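# Spray banana crowns, then rehang the spray gun

## Task

Apply treatment liquid with the spray gun to the cut crown of each banana cluster in the tray, without moving any cluster from its spot, and afterwards put the spray gun back so it hangs on the fork at the top of its post.

## Robot and tools

ROBOT. Two arms, left_arm and right_arm, each with six joints and a two-finger gripper. Joint order in every row and every per-joint list: waist, shoulder, elbow, wrist pitch, wrist yaw, wrist roll. Stated ranges (rad): waist -2.618 to 3.054, shoulder 0.000 to 3.142, elbow 0.000 to 3.142, wrist pitch -1.571 to 1.571, wrist yaw -1.571 to 1.571, wrist roll -2.094 to 2.094. True ends may differ by up to 0.059 rad either way; a target that far beyond a stated end (and beyond the current angle) gets the call refused, and a joint pushed to its real end reports "joint sent to its limit".

FRAME. Everything is in the scene frame: origin at table-top height halfway between the arms' nominal bases, +z up, +x forward over the table, left_arm toward +y. Measured bases: left_arm (+0.041, +0.287, +0.021) m, yaw quat_wxyz (+1.000, 0, 0, -0.020); right_arm (+0.038, -0.236, +0.039) m, quat_wxyz (+1.000, 0, 0, +0.029). Fingers point along the gripper's +z and open along its y. end_effector_position is the point between the pads, roughly 1 cm short of the tips; reported hand pose may be a few cm off, worse when stretched.

ROW FORMAT. Every command row is 14 numbers, both arms always: left_arm's six joint angles then its opening, then right_arm's six angles and opening. Joint values are absolute target angles in radians (not offsets). Opening is absolute on -1 (shut) to +1 (wide open, pads 0.094 m apart). To keep an arm still, repeat its "Joint targets" values and its current opening; writing 0 for opening is a real half-close command.

TOOLS.
execute_actions(actions, cameras): actions is a list of actions; each action is a table of up to 15 rows, one per 1/30 s step; if shorter, its last row is held to fill 15 steps. Each step a joint's target is clamped to within 0.339 rad (waist, shoulder, elbow) or 2.2 rad (wrist joints) of its measured angle, and an arm's targets are shrunk if they would put the gripper over 200 mm from where it is. An empty actions list returns images and full state.
move(target, speed, blend, opening_speed, grip_force, blocking, cameras): target is one 14-number row or a list of up to 15 such rows (absolute angles), all sharing 10 s. Joints move together, so hands trace curves and nothing avoids obstacles. speed is rad/s of the joint with the longest way to go, 0.01 to 12.57, default 0.5 (one value or one per target). blend in rad rounds corners through intermediate targets; 0 stops at each. opening_speed is opening units per second, at least 0.2. grip_force is newtons per pad, 10 to 50 (one value or one per arm), persists; low forces close slowly. blocking=false returns after about 0.5 s while motion continues; a new move takes over from the current point.
wait(seconds): 0 to 10 s, holds last commands; a running move keeps going.
stop(): brakes the running move; fast motion needs room to stop.
zoom_image(camera, region): camera is cam_head_left or cam_head_right; region [x0, y0, x1, y1] in image pixels from top-left, at most 504 by 504, on the newest image.
finished_scene(scene): give the current scene number; irreversible, and the goal must remain true with the robot idle.

CAMERAS. cam_head_left and cam_head_right, 672x504 each, on one rigid bar behind the arms, looking down over the table. Calibration (K, distortion, T_world_to_cam) is provided but may be off by a couple of degrees and several mm; points near image center are most reliable.

RESULTS. Joint positions (rad, plus pad gap in m), Joint velocities (may say "within noise" or be omitted), Joint targets (what joints are currently driven to), Tool commands, end_effector_position and quat, joint torques (include arm weight; joints 1-3 wrap at ±28 N m), grip_measured (same scale as opening; reads a bit wide when empty, narrower than a squeezed part). move adds a "move:" line: done, off_target (resting more than 0.035 rad away), moving, held, or fault, possibly limits=held. "joint command not followed" means the clearance check altered targets. MOTOR HOT appears near 75 °C; at 90 °C the arm folds and idles; at 100 °C it collapses.

APPROACH. Grasp the spray gun firmly, carry it above the tray, aim at each banana crown in turn without touching the clusters, then lower the gun onto its post's fork so it hangs and release by opening well above grip_measured.

AVOID. Knocking bananas, the post or anything out of the work area; dropping the gun or letting it fall from height; fast impacts with the table, stand or fixtures; any contact or squeeze between the two arms; straining camera cables; holding a stretched arm or load long (heat); pushing at unreachable poses.

Each tool is called after "Call:" as a command line: name --argument value for each argument, lists and objects as JSON in quotes; but a table of rows of numbers goes row by row, as --pt "numbers of a row", without its own name.

## Session

Call:
execute_actions --actions '[]'

Call:
zoom_image --camera "cam_head_left" --region '[180, 80, 500, 320]'

Call:
zoom_image --camera "cam_head_right" --region '[180, 80, 500, 320]'

Scene clock: 0.00 s.
left_arm: end_effector_position=(+0.4428, +0.2617, +0.1381) grip_measured=+1.000 end_effector_quat_wxyz=(+0.598, +0.041, +0.799, -0.049) | right_arm: end_effector_position=(+0.4275, -0.2102, +0.1530) grip_measured=+1.000 end_effector_quat_wxyz=(+0.614, +0.006, +0.788, +0.039)
Joint positions: left_arm=[0.025 1.506 0.381 0.839 0.112 0.003 0.094] | right_arm=[0.01 1.511 0.304 0.961 0.012 0.074 0.094]
Joint velocities: within noise
Joint torques (N m): no reading
Motor temperatures (°C): left_arm=[28 33 32 39 27 28 28] | right_arm=[29 30 38 36 29 27 32]
Heat: left arm: 39 °C; right arm: 38 °C.
Joint targets: left_arm=[0.025 1.500 0.387 0.837 0.112 0.003] | right_arm=[0.010 1.509 0.305 0.947 0.012 0.073]
Tool commands: left_gripper/opening=+1.0 right_gripper/opening=+1.0

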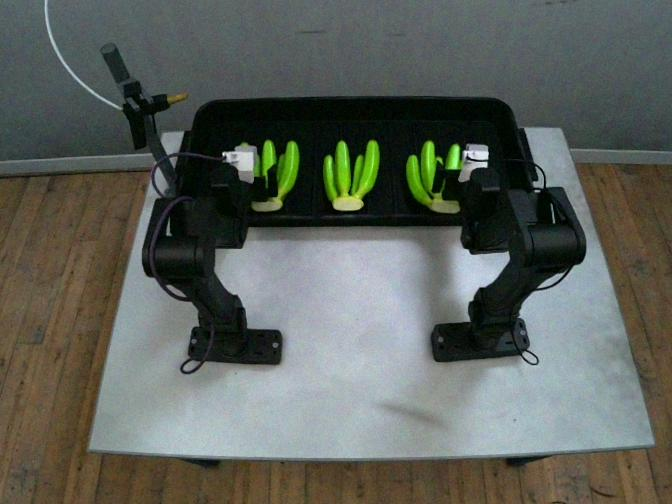

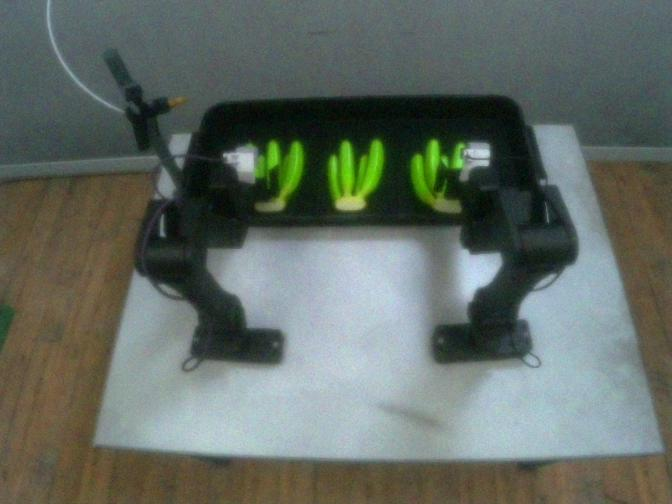

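Scaled by 1.575 from the camera's 672x504 image, which has a finer 960x720 frame.

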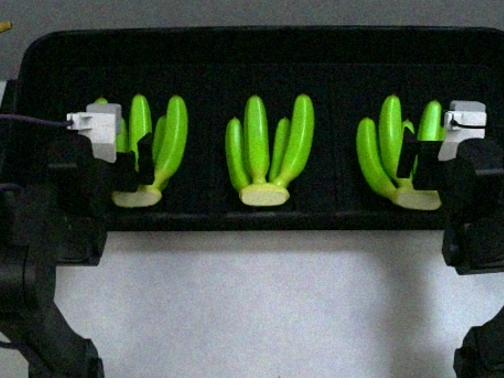

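Scaled by 1.575 from the camera's 672x504 image, which has a finer 960x720 frame.

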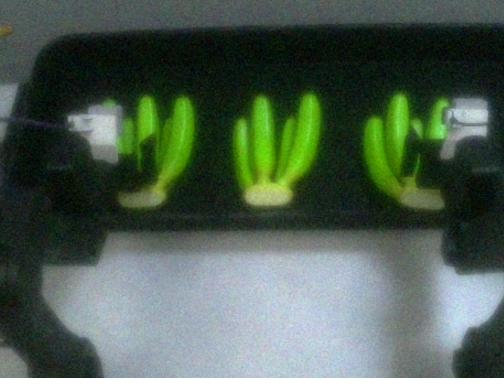

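Call:
zoom_image --camera "cam_head_left" --region '[80, 20, 220, 220]'

Call:
zoom_image --camera "cam_head_right" --region '[80, 20, 220, 220]'

Scaled by 2.520 from the camera's 672x504 image, which has a finer 960x720 frame.

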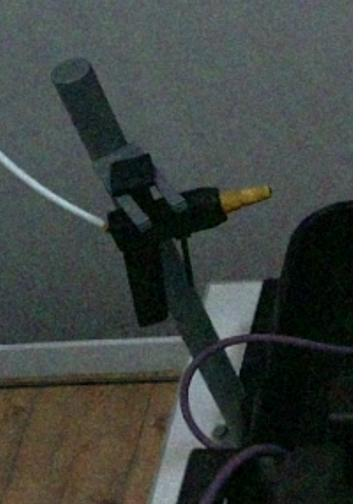

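Scaled by 2.520 from the camera's 672x504 image, which has a finer 960x720 frame.

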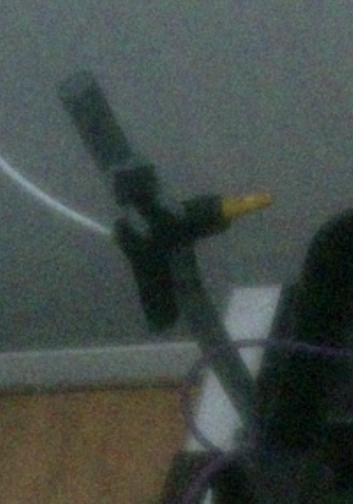

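Call:
move --target '[1.105,1.624,0.678,0.946,1.065,0,1,-0.4,0.5,0.45,0.3,0,0,1]' --speed 0.9 --cameras '["all"]'

Call:
zoom_image --camera "cam_head_left" --region '[80, 20, 220, 220]'

Call:
zoom_image --camera "cam_head_right" --region '[80, 20, 220, 220]'

Call:
zoom_image --camera "cam_head_left" --region '[180, 80, 500, 320]'

Scene clock: 77.70 s.
left_arm: end_effector_position=(+0.3614, +0.5435, +0.2357) grip_measured=+1.000 end_effector_quat_wxyz=(+0.704, -0.011, +0.710, -0.004) | right_arm: end_effector_position=(+0.3036, -0.3280, +0.3887) grip_measured=+1.000 end_effector_quat_wxyz=(+0.777, +0.107, +0.606, -0.130)
Joint positions: left_arm=[1.104 1.608 0.655 0.933 1.056 -0.004 0.094] | right_arm=[-0.392 0.508 0.434 0.318 0.007 0.007 0.094]
Joint torques (N m): left_arm=[0.06 -4.88 8.96 1.51 0.13 0.06] | right_arm=[-0.49 0.12 9.1 1.39 -0.11 -0.05]
Motor temperatures (°C): left_arm=[28 33 33 42 26 27 27] | right_arm=[28 31 39 44 29 26 31]
Heat: left arm: 42 °C; right arm: 44 °C.
Joint targets: left_arm=[1.105 1.624 0.678 0.946 1.065 0.000] | right_arm=[-0.400 0.500 0.450 0.300 0.000 0.000]
move: done

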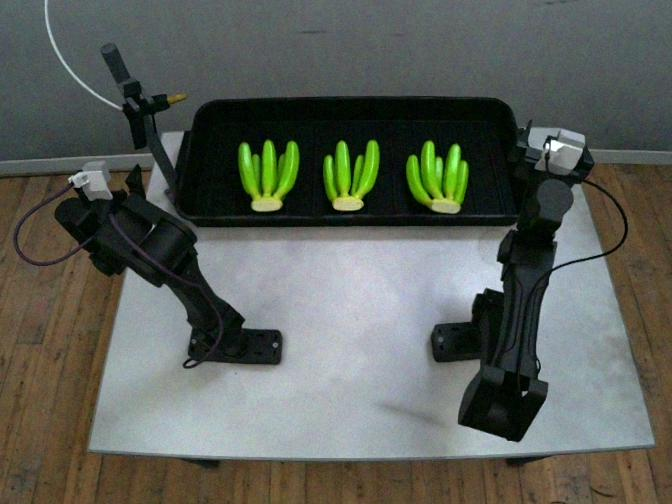

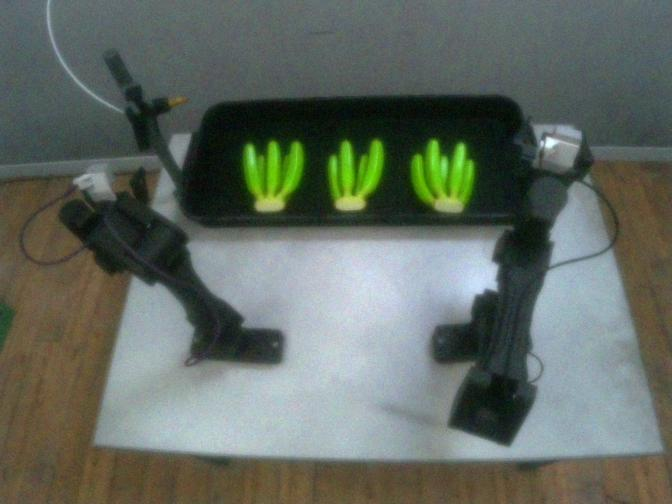

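Scaled by 2.520 from the camera's 672x504 image, which has a finer 960x720 frame.

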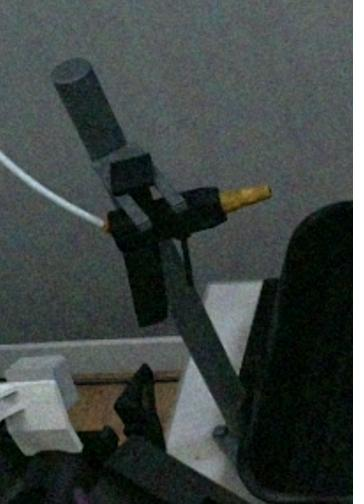

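Scaled by 2.520 from the camera's 672x504 image, which has a finer 960x720 frame.

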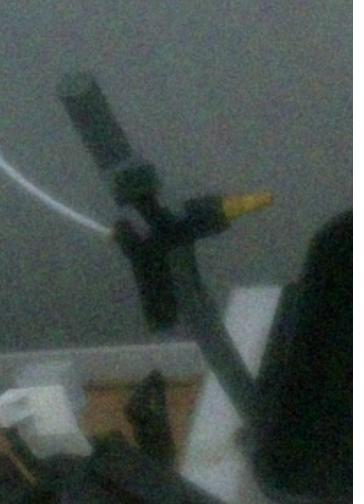

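Scaled by 1.575 from the camera's 672x504 image, which has a finer 960x720 frame.

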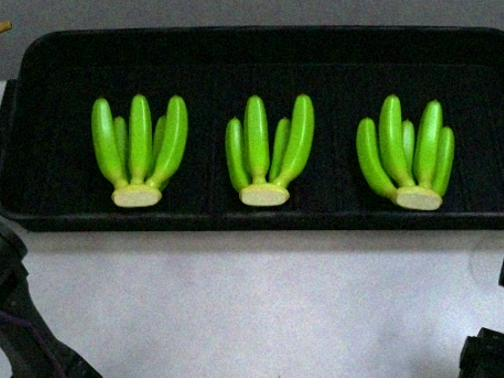

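Call:
zoom_image --camera "cam_head_left" --region '[95, 35, 195, 155]'

Call:
zoom_image --camera "cam_head_right" --region '[95, 35, 195, 155]'

Scaled by 4.200 from the camera's 672x504 image, which has a finer 960x720 frame.

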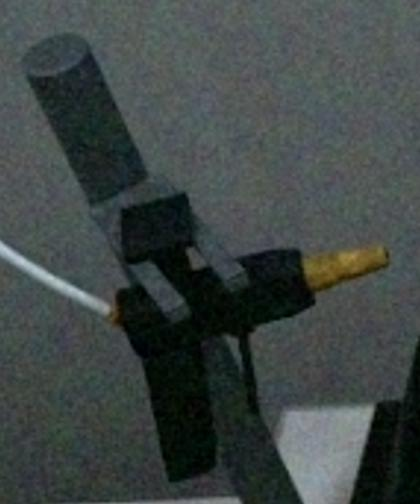

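Scaled by 4.200 from the camera's 672x504 image, which has a finer 960x720 frame.

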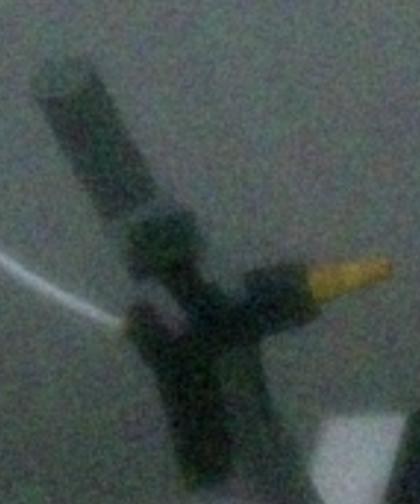

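Call:
move --target '[1.165,1.506,0.716,0.808,1.13,0.3,1,-0.4,0.5,0.45,0.3,0,0,1]' --cameras '["all"]'

Call:
zoom_image --camera "cam_head_left" --region '[75, 35, 195, 195]'

Call:
zoom_image --camera "cam_head_right" --region '[75, 35, 195, 195]'

Scene clock: 142.73 s.
left_arm: end_effector_position=(+0.3460, +0.5461, +0.2598) grip_measured=+1.000 end_effector_quat_wxyz=(+0.698, +0.096, +0.703, +0.095) | right_arm: end_effector_position=(+0.3036, -0.3280, +0.3886) grip_measured=+1.000 end_effector_quat_wxyz=(+0.777, +0.107, +0.606, -0.130)
Joint positions: left_arm=[1.158 1.527 0.692 0.817 1.119 0.286 0.094] | right_arm=[-0.392 0.508 0.434 0.318 0.007 0.007 0.094]
Joint torques (N m): left_arm=[0.65 -7.47 9.52 1.3 0.16 0.13] | right_arm=[-0.65 0.17 8.91 1.32 -0.1 -0.09]
Heat: left arm: 40 °C; right arm: 42 °C.
Joint targets: left_arm=[1.165 1.506 0.716 0.808 1.130 0.300] | right_arm=[-0.400 0.500 0.450 0.300 0.000 0.000]
move: done

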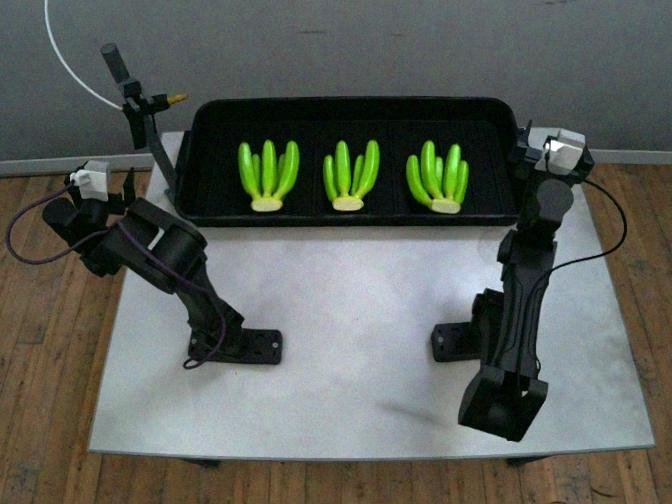

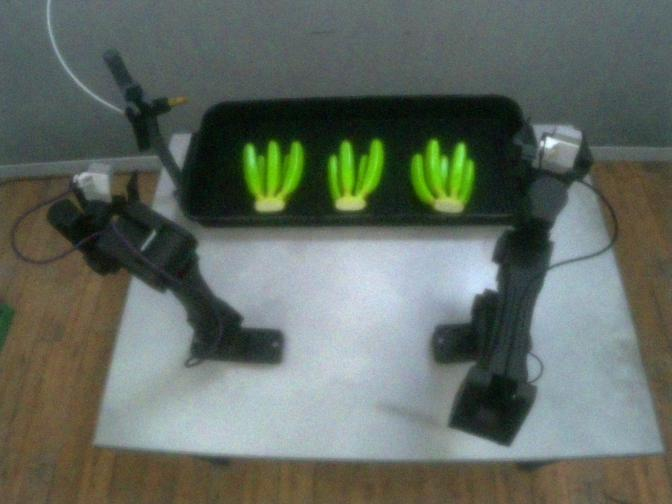

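Scaled by 3.150 from the camera's 672x504 image, which has a finer 960x720 frame.

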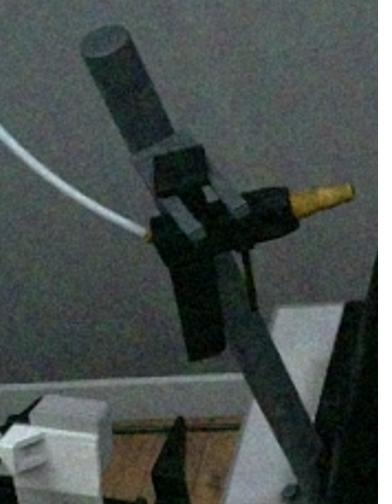

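Scaled by 3.150 from the camera's 672x504 image, which has a finer 960x720 frame.

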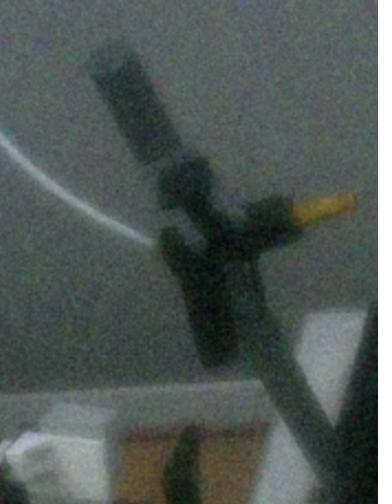

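Call:
move --target '[0.995,1.345,0.643,0.75,0.957,0.31,1,-0.4,0.5,0.45,0.3,0,0,1]' --cameras '["all"]'

Call:
zoom_image --camera "cam_head_left" --region '[75, 35, 195, 195]'

Call:
zoom_image --camera "cam_head_right" --region '[75, 35, 195, 195]'

Scene clock: 166.40 s.
left_arm: end_effector_position=(+0.3701, +0.4985, +0.2953) grip_measured=+1.000 end_effector_quat_wxyz=(+0.708, +0.124, +0.685, +0.117) | right_arm: end_effector_position=(+0.3036, -0.3280, +0.3886) grip_measured=+1.000 end_effector_quat_wxyz=(+0.777, +0.107, +0.606, -0.130)
Joint positions: left_arm=[0.999 1.361 0.659 0.758 0.975 0.298 0.094] | right_arm=[-0.392 0.508 0.434 0.318 0.007 0.007 0.094]
Joint torques (N m): left_arm=[-0.47 -5.97 6.2 1.36 -0.22 0.16] | right_arm=[-0.62 0.09 8.83 1.37 -0.13 -0.05]
Heat: left arm: 39 °C; right arm: 42 °C.
Joint targets: left_arm=[0.995 1.345 0.643 0.750 0.957 0.310] | right_arm=[-0.400 0.500 0.450 0.300 0.000 0.000]
move: done

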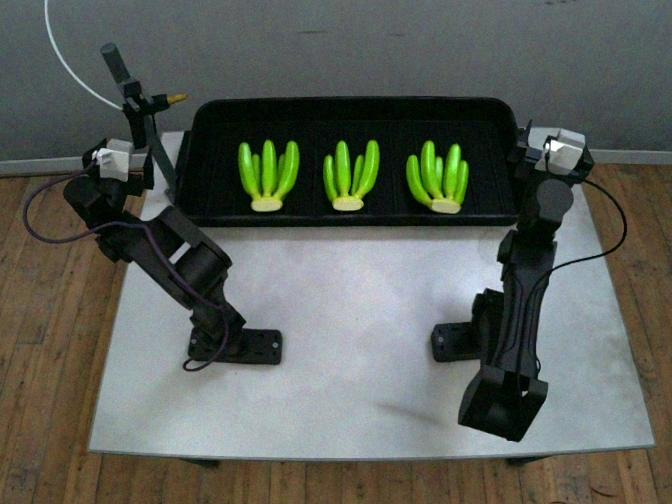

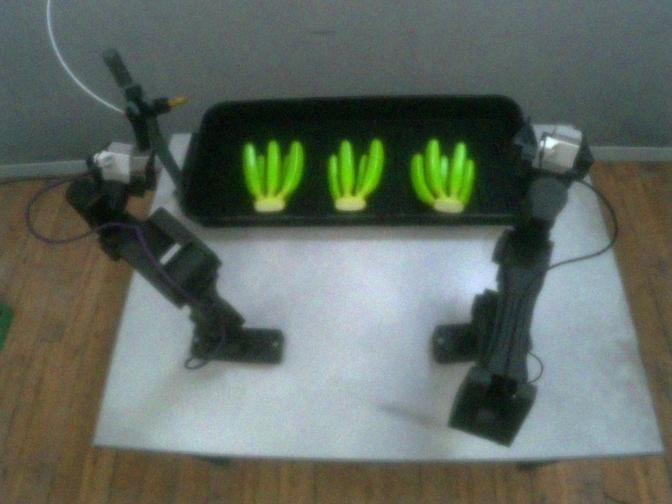

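Scaled by 3.150 from the camera's 672x504 image, which has a finer 960x720 frame.

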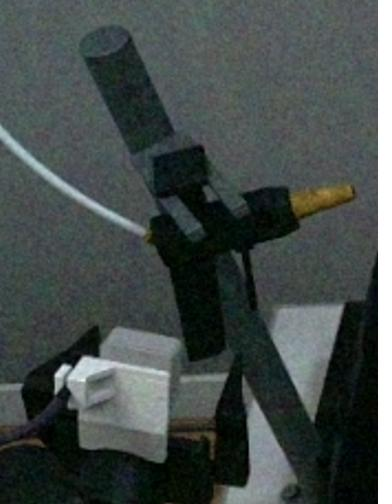

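Scaled by 3.150 from the camera's 672x504 image, which has a finer 960x720 frame.

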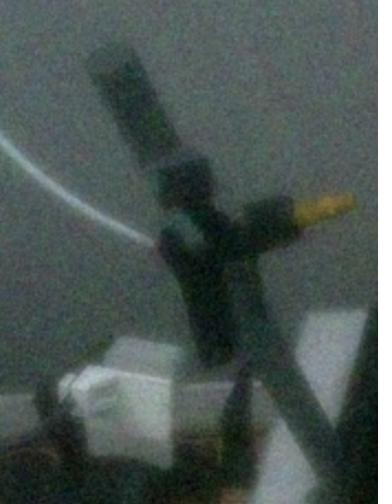

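Call:
move --target '[0.836,1.4,0.632,0.784,0.79,0.31,1,-0.4,0.5,0.45,0.3,0,0,1]' --cameras '["cam_head_left","cam_head_right"]'

Call:
zoom_image --camera "cam_head_left" --region '[75, 35, 195, 195]'

Call:
zoom_image --camera "cam_head_right" --region '[75, 35, 195, 195]'

Scene clock: 183.03 s.
left_arm: end_effector_position=(+0.4039, +0.4760, +0.2831) grip_measured=+1.000 end_effector_quat_wxyz=(+0.705, +0.113, +0.691, +0.111) | right_arm: end_effector_position=(+0.3036, -0.3280, +0.3886) grip_measured=+1.000 end_effector_quat_wxyz=(+0.777, +0.107, +0.606, -0.130)
Joint positions: left_arm=[0.841 1.39 0.646 0.771 0.808 0.299 0.094] | right_arm=[-0.392 0.508 0.434 0.318 0.007 0.007 0.094]
Joint torques (N m): left_arm=[-0.57 -4.07 6.3 1.63 -0.21 0.16] | right_arm=[-0.53 0.18 8.96 1.33 -0.05 -0.04]
Heat: left arm: 40 °C; right arm: 43 °C.
Joint targets: left_arm=[0.836 1.400 0.632 0.784 0.790 0.310] | right_arm=[-0.400 0.500 0.450 0.300 0.000 0.000]
move: done

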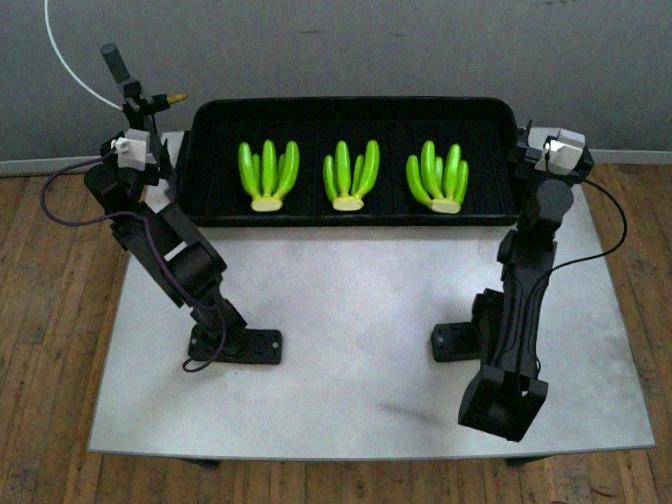

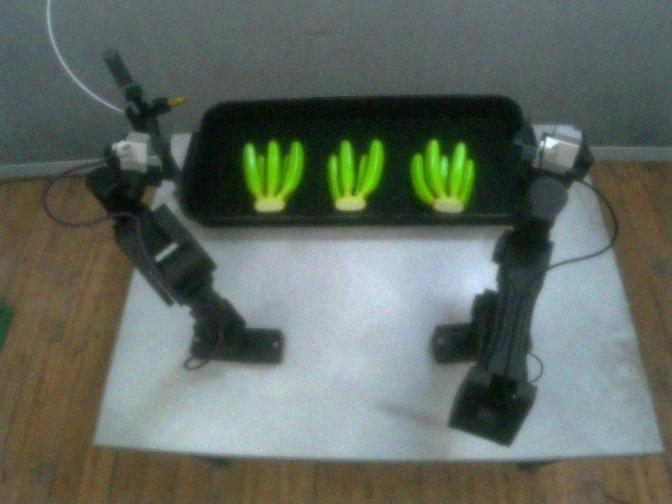

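Scaled by 3.150 from the camera's 672x504 image, which has a finer 960x720 frame.

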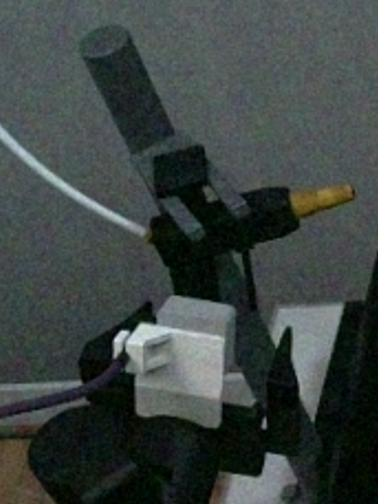

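Scaled by 3.150 from the camera's 672x504 image, which has a finer 960x720 frame.

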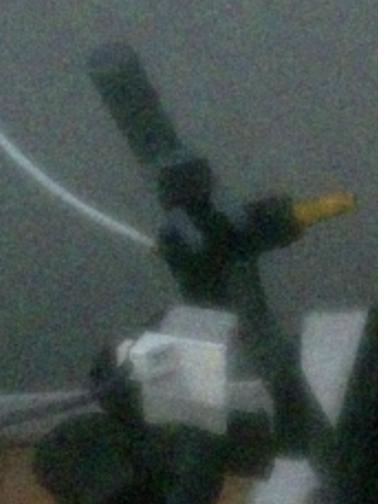

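Call:
move --target '[0.757,1.552,0.742,0.80,0.705,0.31,1,-0.4,0.5,0.45,0.3,0,0,1]' --speed 0.3 --cameras '["cam_head_left","cam_head_right"]'

Call:
zoom_image --camera "cam_head_left" --region '[75, 35, 195, 195]'

Call:
zoom_image --camera "cam_head_right" --region '[75, 35, 195, 195]'

Scene clock: 194.30 s.
left_arm: end_effector_position=(+0.4395, +0.4814, +0.2572) grip_measured=+1.000 end_effector_quat_wxyz=(+0.691, +0.098, +0.710, +0.096) | right_arm: end_effector_position=(+0.3036, -0.3280, +0.3886) grip_measured=+1.000 end_effector_quat_wxyz=(+0.777, +0.107, +0.606, -0.130)
Joint positions: left_arm=[0.763 1.538 0.715 0.787 0.722 0.299 0.094] | right_arm=[-0.392 0.508 0.434 0.318 0.007 0.007 0.094]
Joint torques (N m): left_arm=[-0.62 -4.93 10.1 1.69 -0.2 0.13] | right_arm=[-0.73 0.14 8.75 1.31 -0.07 -0.07]
Heat: left arm: 40 °C; right arm: 43 °C.
Joint targets: left_arm=[0.757 1.552 0.742 0.800 0.705 0.310] | right_arm=[-0.400 0.500 0.450 0.300 0.000 0.000]
move: done

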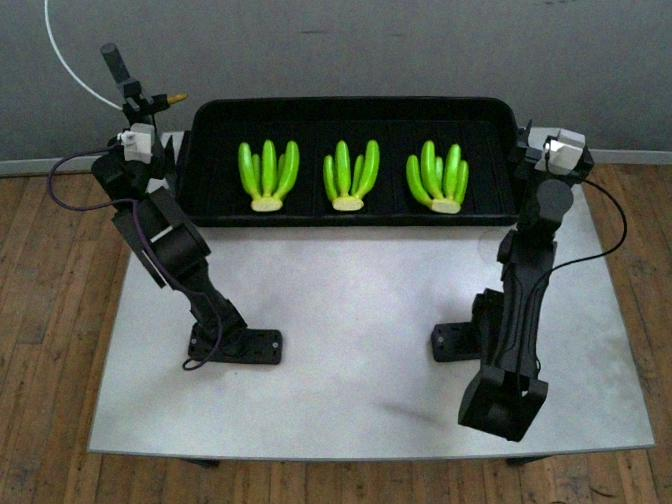

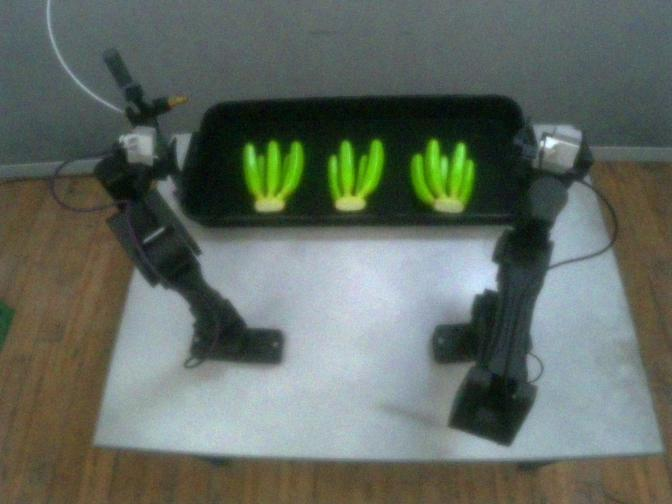

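Scaled by 3.150 from the camera's 672x504 image, which has a finer 960x720 frame.

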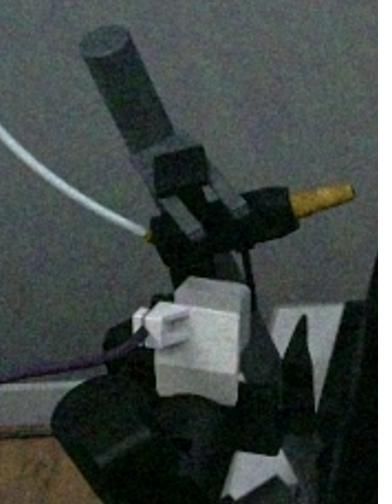

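Scaled by 3.150 from the camera's 672x504 image, which has a finer 960x720 frame.

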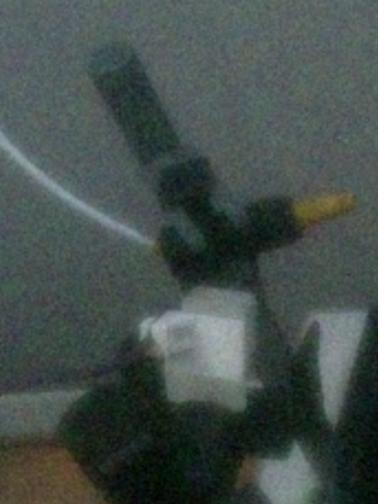

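Call:
move --target '[0.759,1.602,0.838,0.78,0.705,0.31,1,-0.4,0.5,0.45,0.3,0,0,1]' --speed 0.3 --cameras '["cam_head_left","cam_head_right"]'

Call:
zoom_image --camera "cam_head_left" --region '[95, 55, 195, 155]'

Call:
zoom_image --camera "cam_head_right" --region '[95, 55, 195, 155]'

Scene clock: 209.73 s.
left_arm: end_effector_position=(+0.4534, +0.4938, +0.2780) grip_measured=+1.000 end_effector_quat_wxyz=(+0.702, +0.109, +0.695, +0.111) | right_arm: end_effector_position=(+0.3036, -0.3280, +0.3886) grip_measured=+1.000 end_effector_quat_wxyz=(+0.777, +0.107, +0.606, -0.130)
Joint positions: left_arm=[0.763 1.583 0.809 0.787 0.721 0.304 0.094] | right_arm=[-0.392 0.508 0.434 0.318 0.007 0.007 0.094]
Joint torques (N m): left_arm=[-0.28 -5.12 10.39 1.51 -0.2 0.11] | right_arm=[-0.65 0.02 8.98 1.39 -0.08 -0.08]
Heat: left arm: 42 °C; right arm: 43 °C.
Joint targets: left_arm=[0.759 1.602 0.838 0.780 0.705 0.310] | right_arm=[-0.400 0.500 0.450 0.300 0.000 0.000]
move: done

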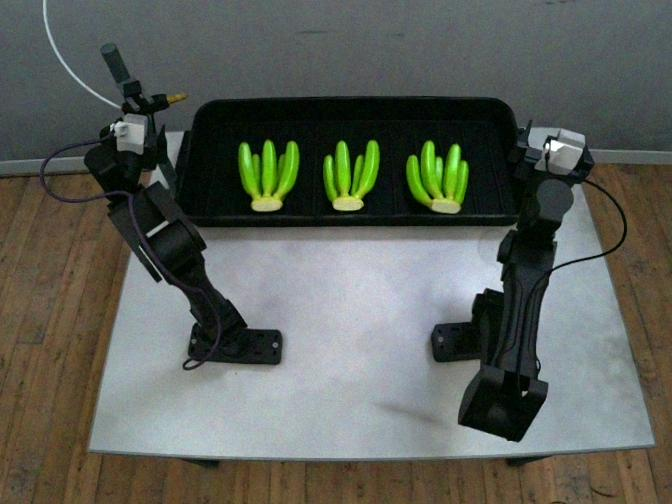

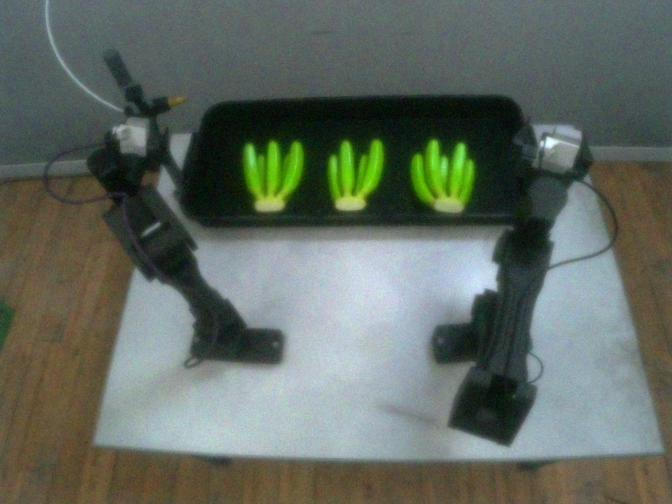

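Scaled by 5.040 from the camera's 672x504 image, which has a finer 960x720 frame.

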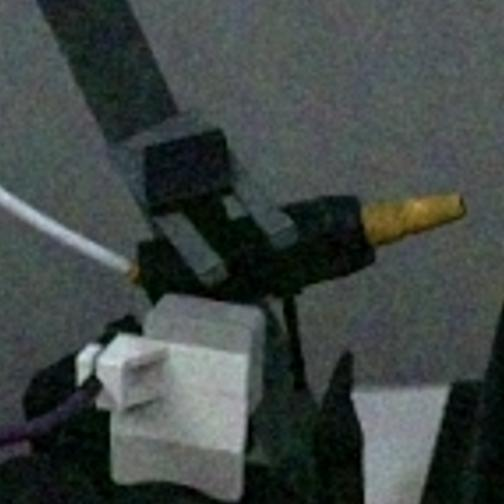

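Scaled by 5.040 from the camera's 672x504 image, which has a finer 960x720 frame.

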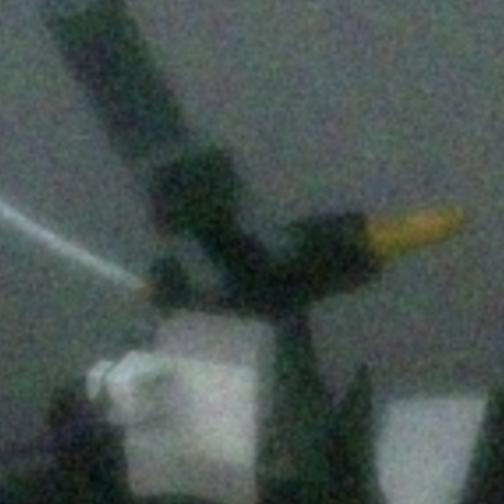

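Call:
move --target '[0.759,1.602,0.838,0.78,0.705,0.31,-0.2,-0.4,0.5,0.45,0.3,0,0,1]' --grip_force '[20,50]' --opening_speed 0.25 --cameras '["cam_head_left","cam_head_right"]'

Call:
zoom_image --camera "cam_head_left" --region '[95, 55, 195, 155]'

Scene clock: 232.37 s.
left_arm: end_effector_position=(+0.4534, +0.4938, +0.2776) grip_measured=-0.198 end_effector_quat_wxyz=(+0.701, +0.109, +0.696, +0.111) | right_arm: end_effector_position=(+0.3036, -0.3280, +0.3886) grip_measured=+1.000 end_effector_quat_wxyz=(+0.777, +0.107, +0.606, -0.130)
Joint positions: left_arm=[0.763 1.583 0.809 0.785 0.722 0.305 0.038] | right_arm=[-0.392 0.508 0.434 0.318 0.007 0.007 0.094]
Joint torques (N m): left_arm=[-0.36 -5.16 10.48 1.5 -0.18 0.1] | right_arm=[-0.65 0.38 8.87 1.34 -0.13 -0.04]
Heat: left arm: 42 °C; right arm: 43 °C.
Joint targets: left_arm=[0.759 1.602 0.838 0.780 0.705 0.310] | right_arm=[-0.400 0.500 0.450 0.300 0.000 0.000]
grip_force (N): 20, 50
move: done

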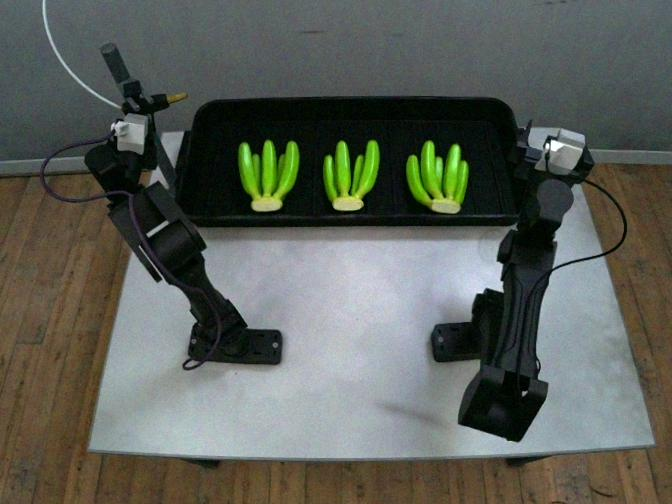

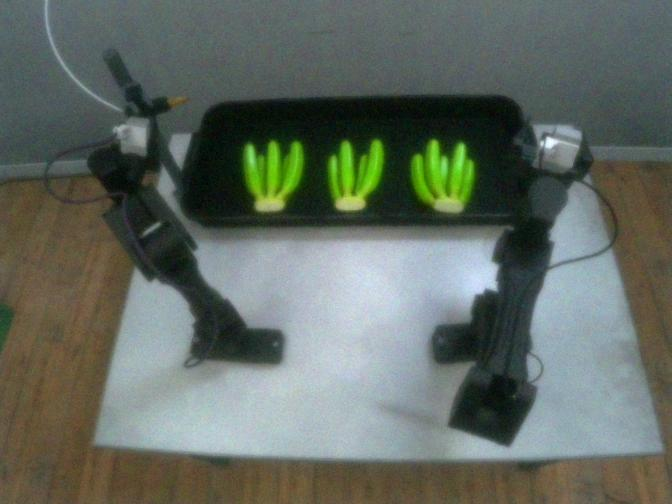

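Scaled by 5.040 from the camera's 672x504 image, which has a finer 960x720 frame.

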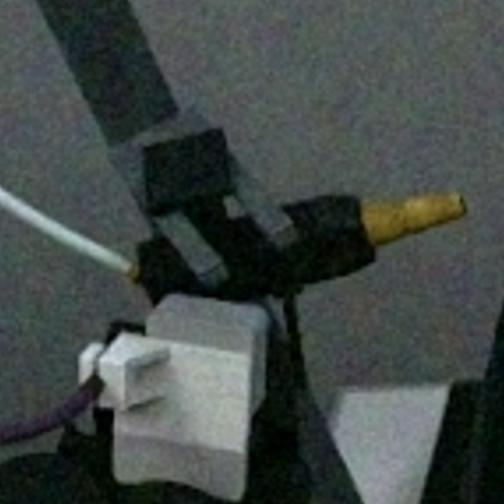

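Call:
move --target '[0.759,1.602,0.838,0.78,0.705,0.31,-0.75,-0.4,0.5,0.45,0.3,0,0,1]' --opening_speed 0.25 --cameras '["cam_head_left","cam_head_right"]'

Call:
zoom_image --camera "cam_head_left" --region '[95, 55, 195, 155]'

Scene clock: 239.97 s.
left_arm: end_effector_position=(+0.4534, +0.4932, +0.2775) grip_measured=-0.250 end_effector_quat_wxyz=(+0.702, +0.106, +0.697, +0.106) | right_arm: end_effector_position=(+0.3036, -0.3280, +0.3886) grip_measured=+1.000 end_effector_quat_wxyz=(+0.777, +0.107, +0.606, -0.130)
Joint positions: left_arm=[0.763 1.583 0.809 0.784 0.725 0.293 0.035] | right_arm=[-0.392 0.508 0.434 0.318 0.007 0.007 0.094]
Joint torques (N m): left_arm=[-0.38 -5.07 10.44 1.51 -0.24 0.2] | right_arm=[-0.42 0.17 8.79 1.36 -0.13 -0.06]
Heat: left arm: 42 °C; right arm: 43 °C.
Joint targets: left_arm=[0.759 1.602 0.838 0.780 0.705 0.310] | right_arm=[-0.400 0.500 0.450 0.300 0.000 0.000]
grip_force (N): 20, 50
move: done

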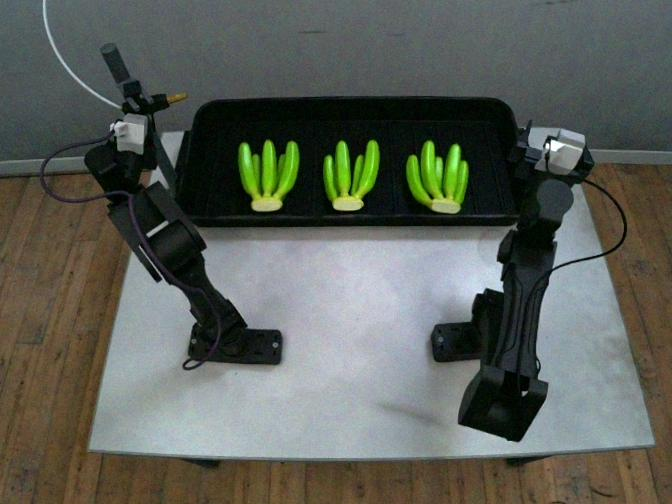

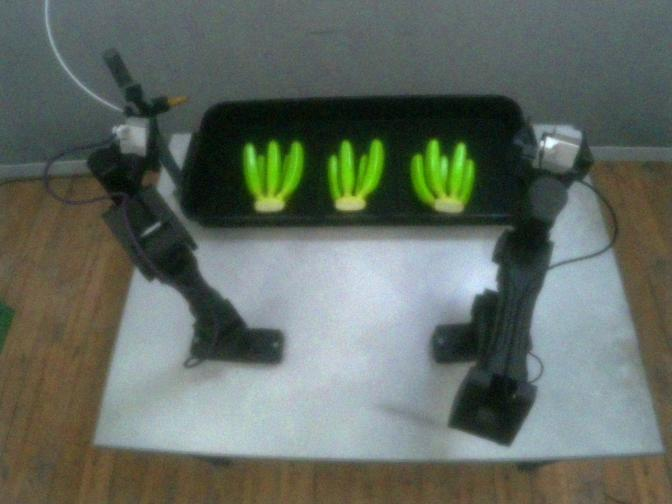

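Scaled by 5.040 from the camera's 672x504 image, which has a finer 960x720 frame.

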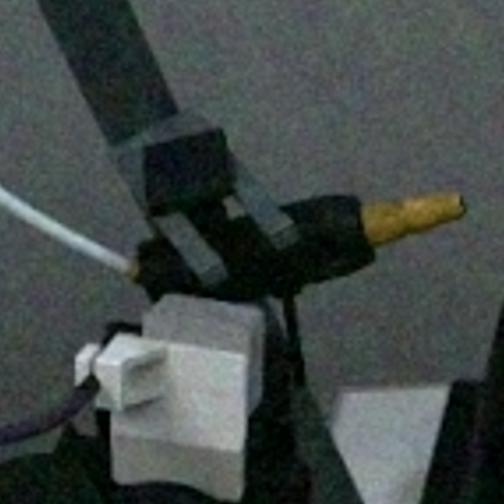

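Call:
move --target '[0.759,1.560,0.892,0.675,0.705,0.31,-0.75,-0.4,0.5,0.45,0.3,0,0,1]' --speed 0.2 --grip_force '[35,50]' --cameras '["cam_head_left","cam_head_right"]'

Call:
zoom_image --camera "cam_head_left" --region '[95, 55, 195, 155]'

Call:
zoom_image --camera "cam_head_right" --region '[95, 55, 195, 155]'

Scene clock: 255.80 s.
left_arm: end_effector_position=(+0.4535, +0.4929, +0.2780) grip_measured=-0.296 end_effector_quat_wxyz=(+0.691, +0.099, +0.711, +0.083) | right_arm: end_effector_position=(+0.3036, -0.3280, +0.3886) grip_measured=+1.000 end_effector_quat_wxyz=(+0.777, +0.107, +0.606, -0.130)
Joint positions: left_arm=[0.769 1.568 0.843 0.683 0.747 0.286 0.033] | right_arm=[-0.392 0.508 0.434 0.318 0.007 0.007 0.094]
Joint torques (N m): left_arm=[-0.9 -7.19 12.62 1.43 -0.49 0.28] | right_arm=[-0.7 0.24 8.84 1.35 -0.12 -0.09]
Motor temperatures (°C): left_arm=[27 32 35 42 26 26 27] | right_arm=[28 28 44 41 29 25 30]
Heat: left arm: 42 °C; right arm: 44 °C.
Joint targets: left_arm=[0.759 1.560 0.892 0.675 0.705 0.310] | right_arm=[-0.400 0.500 0.450 0.300 0.000 0.000]
grip_force (N): 35, 50
move: off_target (left_arm); left_arm: the elbow is farthest, 0.049 rad from its target

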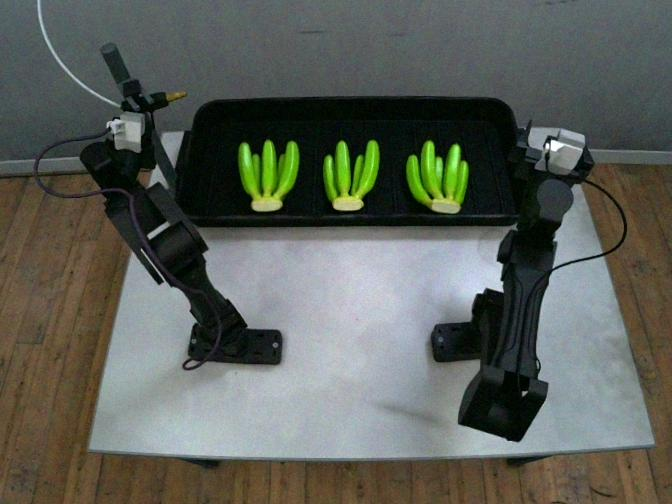

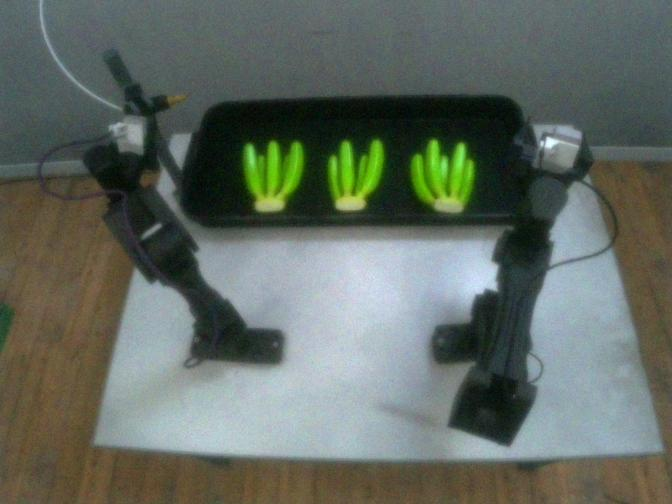

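Scaled by 5.040 from the camera's 672x504 image, which has a finer 960x720 frame.

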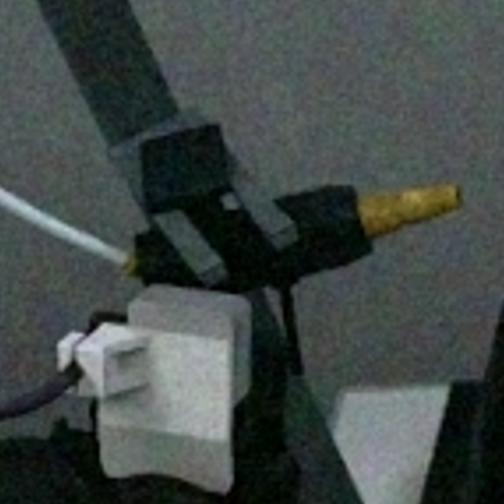

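Scaled by 5.040 from the camera's 672x504 image, which has a finer 960x720 frame.

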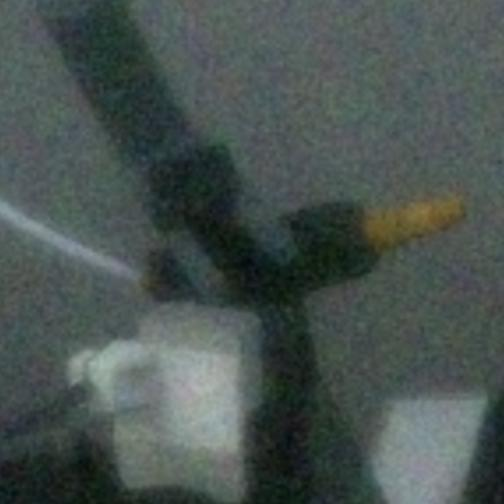

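Call:
move --pt "0.759 1.585 0.855 0.75 0.71 0.31 -0.75 -0.4 0.5 0.45 0.3 0 0 1" --pt "0.870 1.451 0.725 0.741 0.82 0.31 -0.75 -0.4 0.5 0.45 0.3 0 0 1" --pt "0.988 1.338 0.634 0.719 0.94 0.31 -0.75 -0.4 0.5 0.45 0.3 0 0 1" --speed 0.15 --blend '[0,0.02,0]' --cameras '["cam_head_left","cam_head_right"]'

Call:
zoom_image --camera "cam_head_left" --region '[75, 55, 195, 175]'

Call:
zoom_image --camera "cam_head_right" --region '[75, 55, 195, 175]'

Scene clock: 271.97 s.
left_arm: end_effector_position=(+0.3855, +0.4906, +0.3134) grip_measured=-0.396 end_effector_quat_wxyz=(+0.719, +0.130, +0.669, +0.136) | right_arm: end_effector_position=(+0.3036, -0.3280, +0.3886) grip_measured=+1.000 end_effector_quat_wxyz=(+0.777, +0.107, +0.606, -0.130)
Joint positions: left_arm=[0.929 1.355 0.684 0.785 0.891 0.29 0.028] | right_arm=[-0.392 0.508 0.434 0.318 0.007 0.007 0.094]
Joint torques (N m): left_arm=[5.97 -6.13 3.11 0.83 0.55 0.18] | right_arm=[-0.7 0.28 8.79 1.37 -0.11 -0.07]
Heat: left arm: 40 °C; right arm: 44 °C.
Joint targets: left_arm=[0.988 1.338 0.634 0.719 0.940 0.310] | right_arm=[-0.400 0.500 0.450 0.300 0.000 0.000]
grip_force (N): 35, 50
move: off_target (left_arm); left_arm: the wrist pitch is farthest, 0.066 rad from its target

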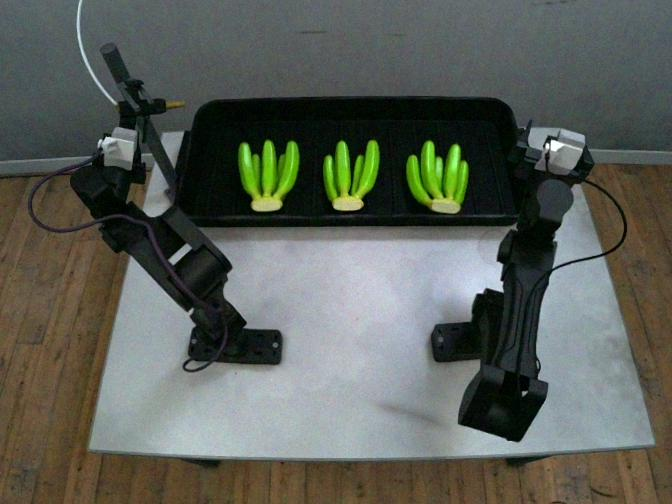

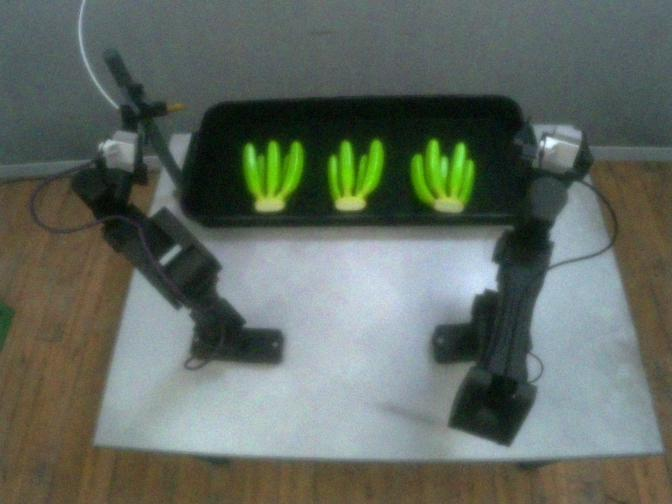

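Scaled by 4.200 from the camera's 672x504 image, which has a finer 960x720 frame.

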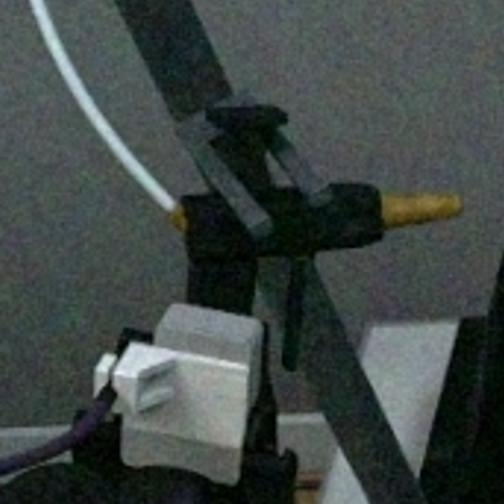

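Scaled by 4.200 from the camera's 672x504 image, which has a finer 960x720 frame.

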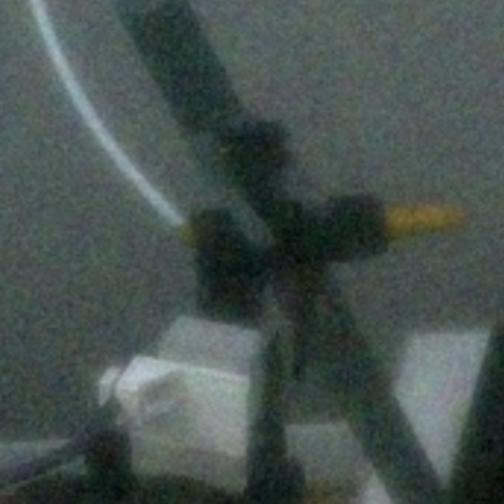

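Call:
move --pt "0.870 1.48 0.725 0.741 0.82 0.31 -0.75 -0.4 0.5 0.45 0.3 0 0 1" --pt "0.759 1.602 0.835 0.765 0.705 0.31 -0.75 -0.4 0.5 0.45 0.3 0 0 1" --pt "0.759 1.602 0.835 0.765 0.705 0.31 0.3 -0.4 0.5 0.45 0.3 0 0 1" --speed 0.2 --opening_speed 0.5 --blend '[0.02,0,0]' --cameras '["cam_head_left","cam_head_right"]'

Call:
zoom_image --camera "cam_head_left" --region '[75, 55, 195, 175]'

Scene clock: 300.13 s.
left_arm: end_effector_position=(+0.4519, +0.4931, +0.2753) grip_measured=+0.298 end_effector_quat_wxyz=(+0.700, +0.112, +0.697, +0.108) | right_arm: end_effector_position=(+0.3036, -0.3280, +0.3886) grip_measured=+1.000 end_effector_quat_wxyz=(+0.777, +0.107, +0.606, -0.130)
Joint positions: left_arm=[0.768 1.583 0.804 0.782 0.736 0.309 0.061] | right_arm=[-0.392 0.508 0.434 0.318 0.007 0.007 0.094]
Joint torques (N m): left_arm=[-0.91 -5.03 10.51 1.38 -0.4 0.04] | right_arm=[-0.73 0.24 8.95 1.34 -0.09 -0.07]
Heat: left arm: 38 °C; right arm: 44 °C.
Joint targets: left_arm=[0.759 1.602 0.835 0.765 0.705 0.310] | right_arm=[-0.400 0.500 0.450 0.300 0.000 0.000]
grip_force (N): 35, 50
move: done; target 3's new numbers were sent with left_arm's wrist yaw 0.046 rad from that target

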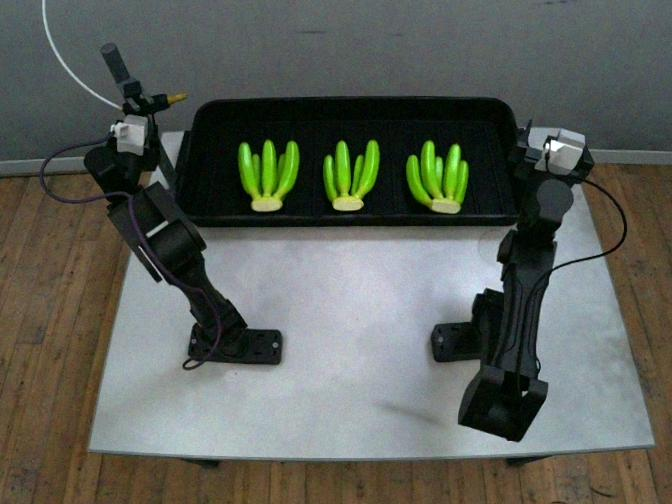

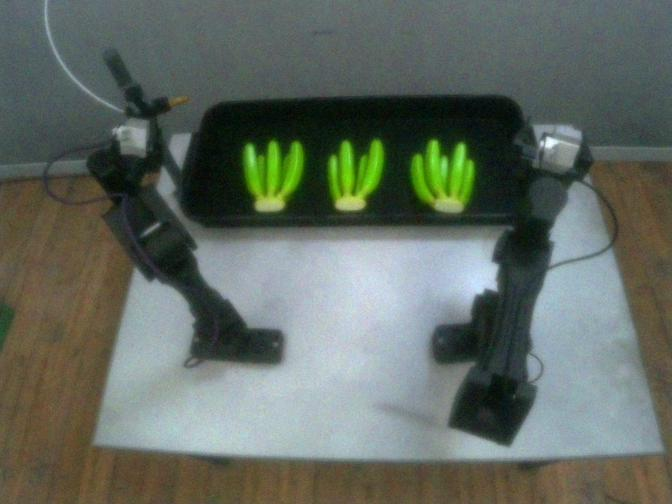

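Scaled by 4.200 from the camera's 672x504 image, which has a finer 960x720 frame.

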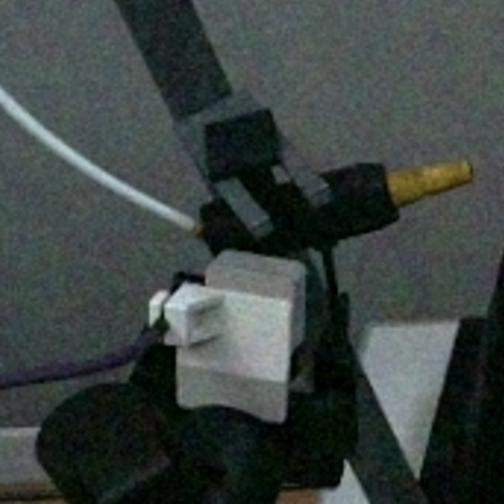

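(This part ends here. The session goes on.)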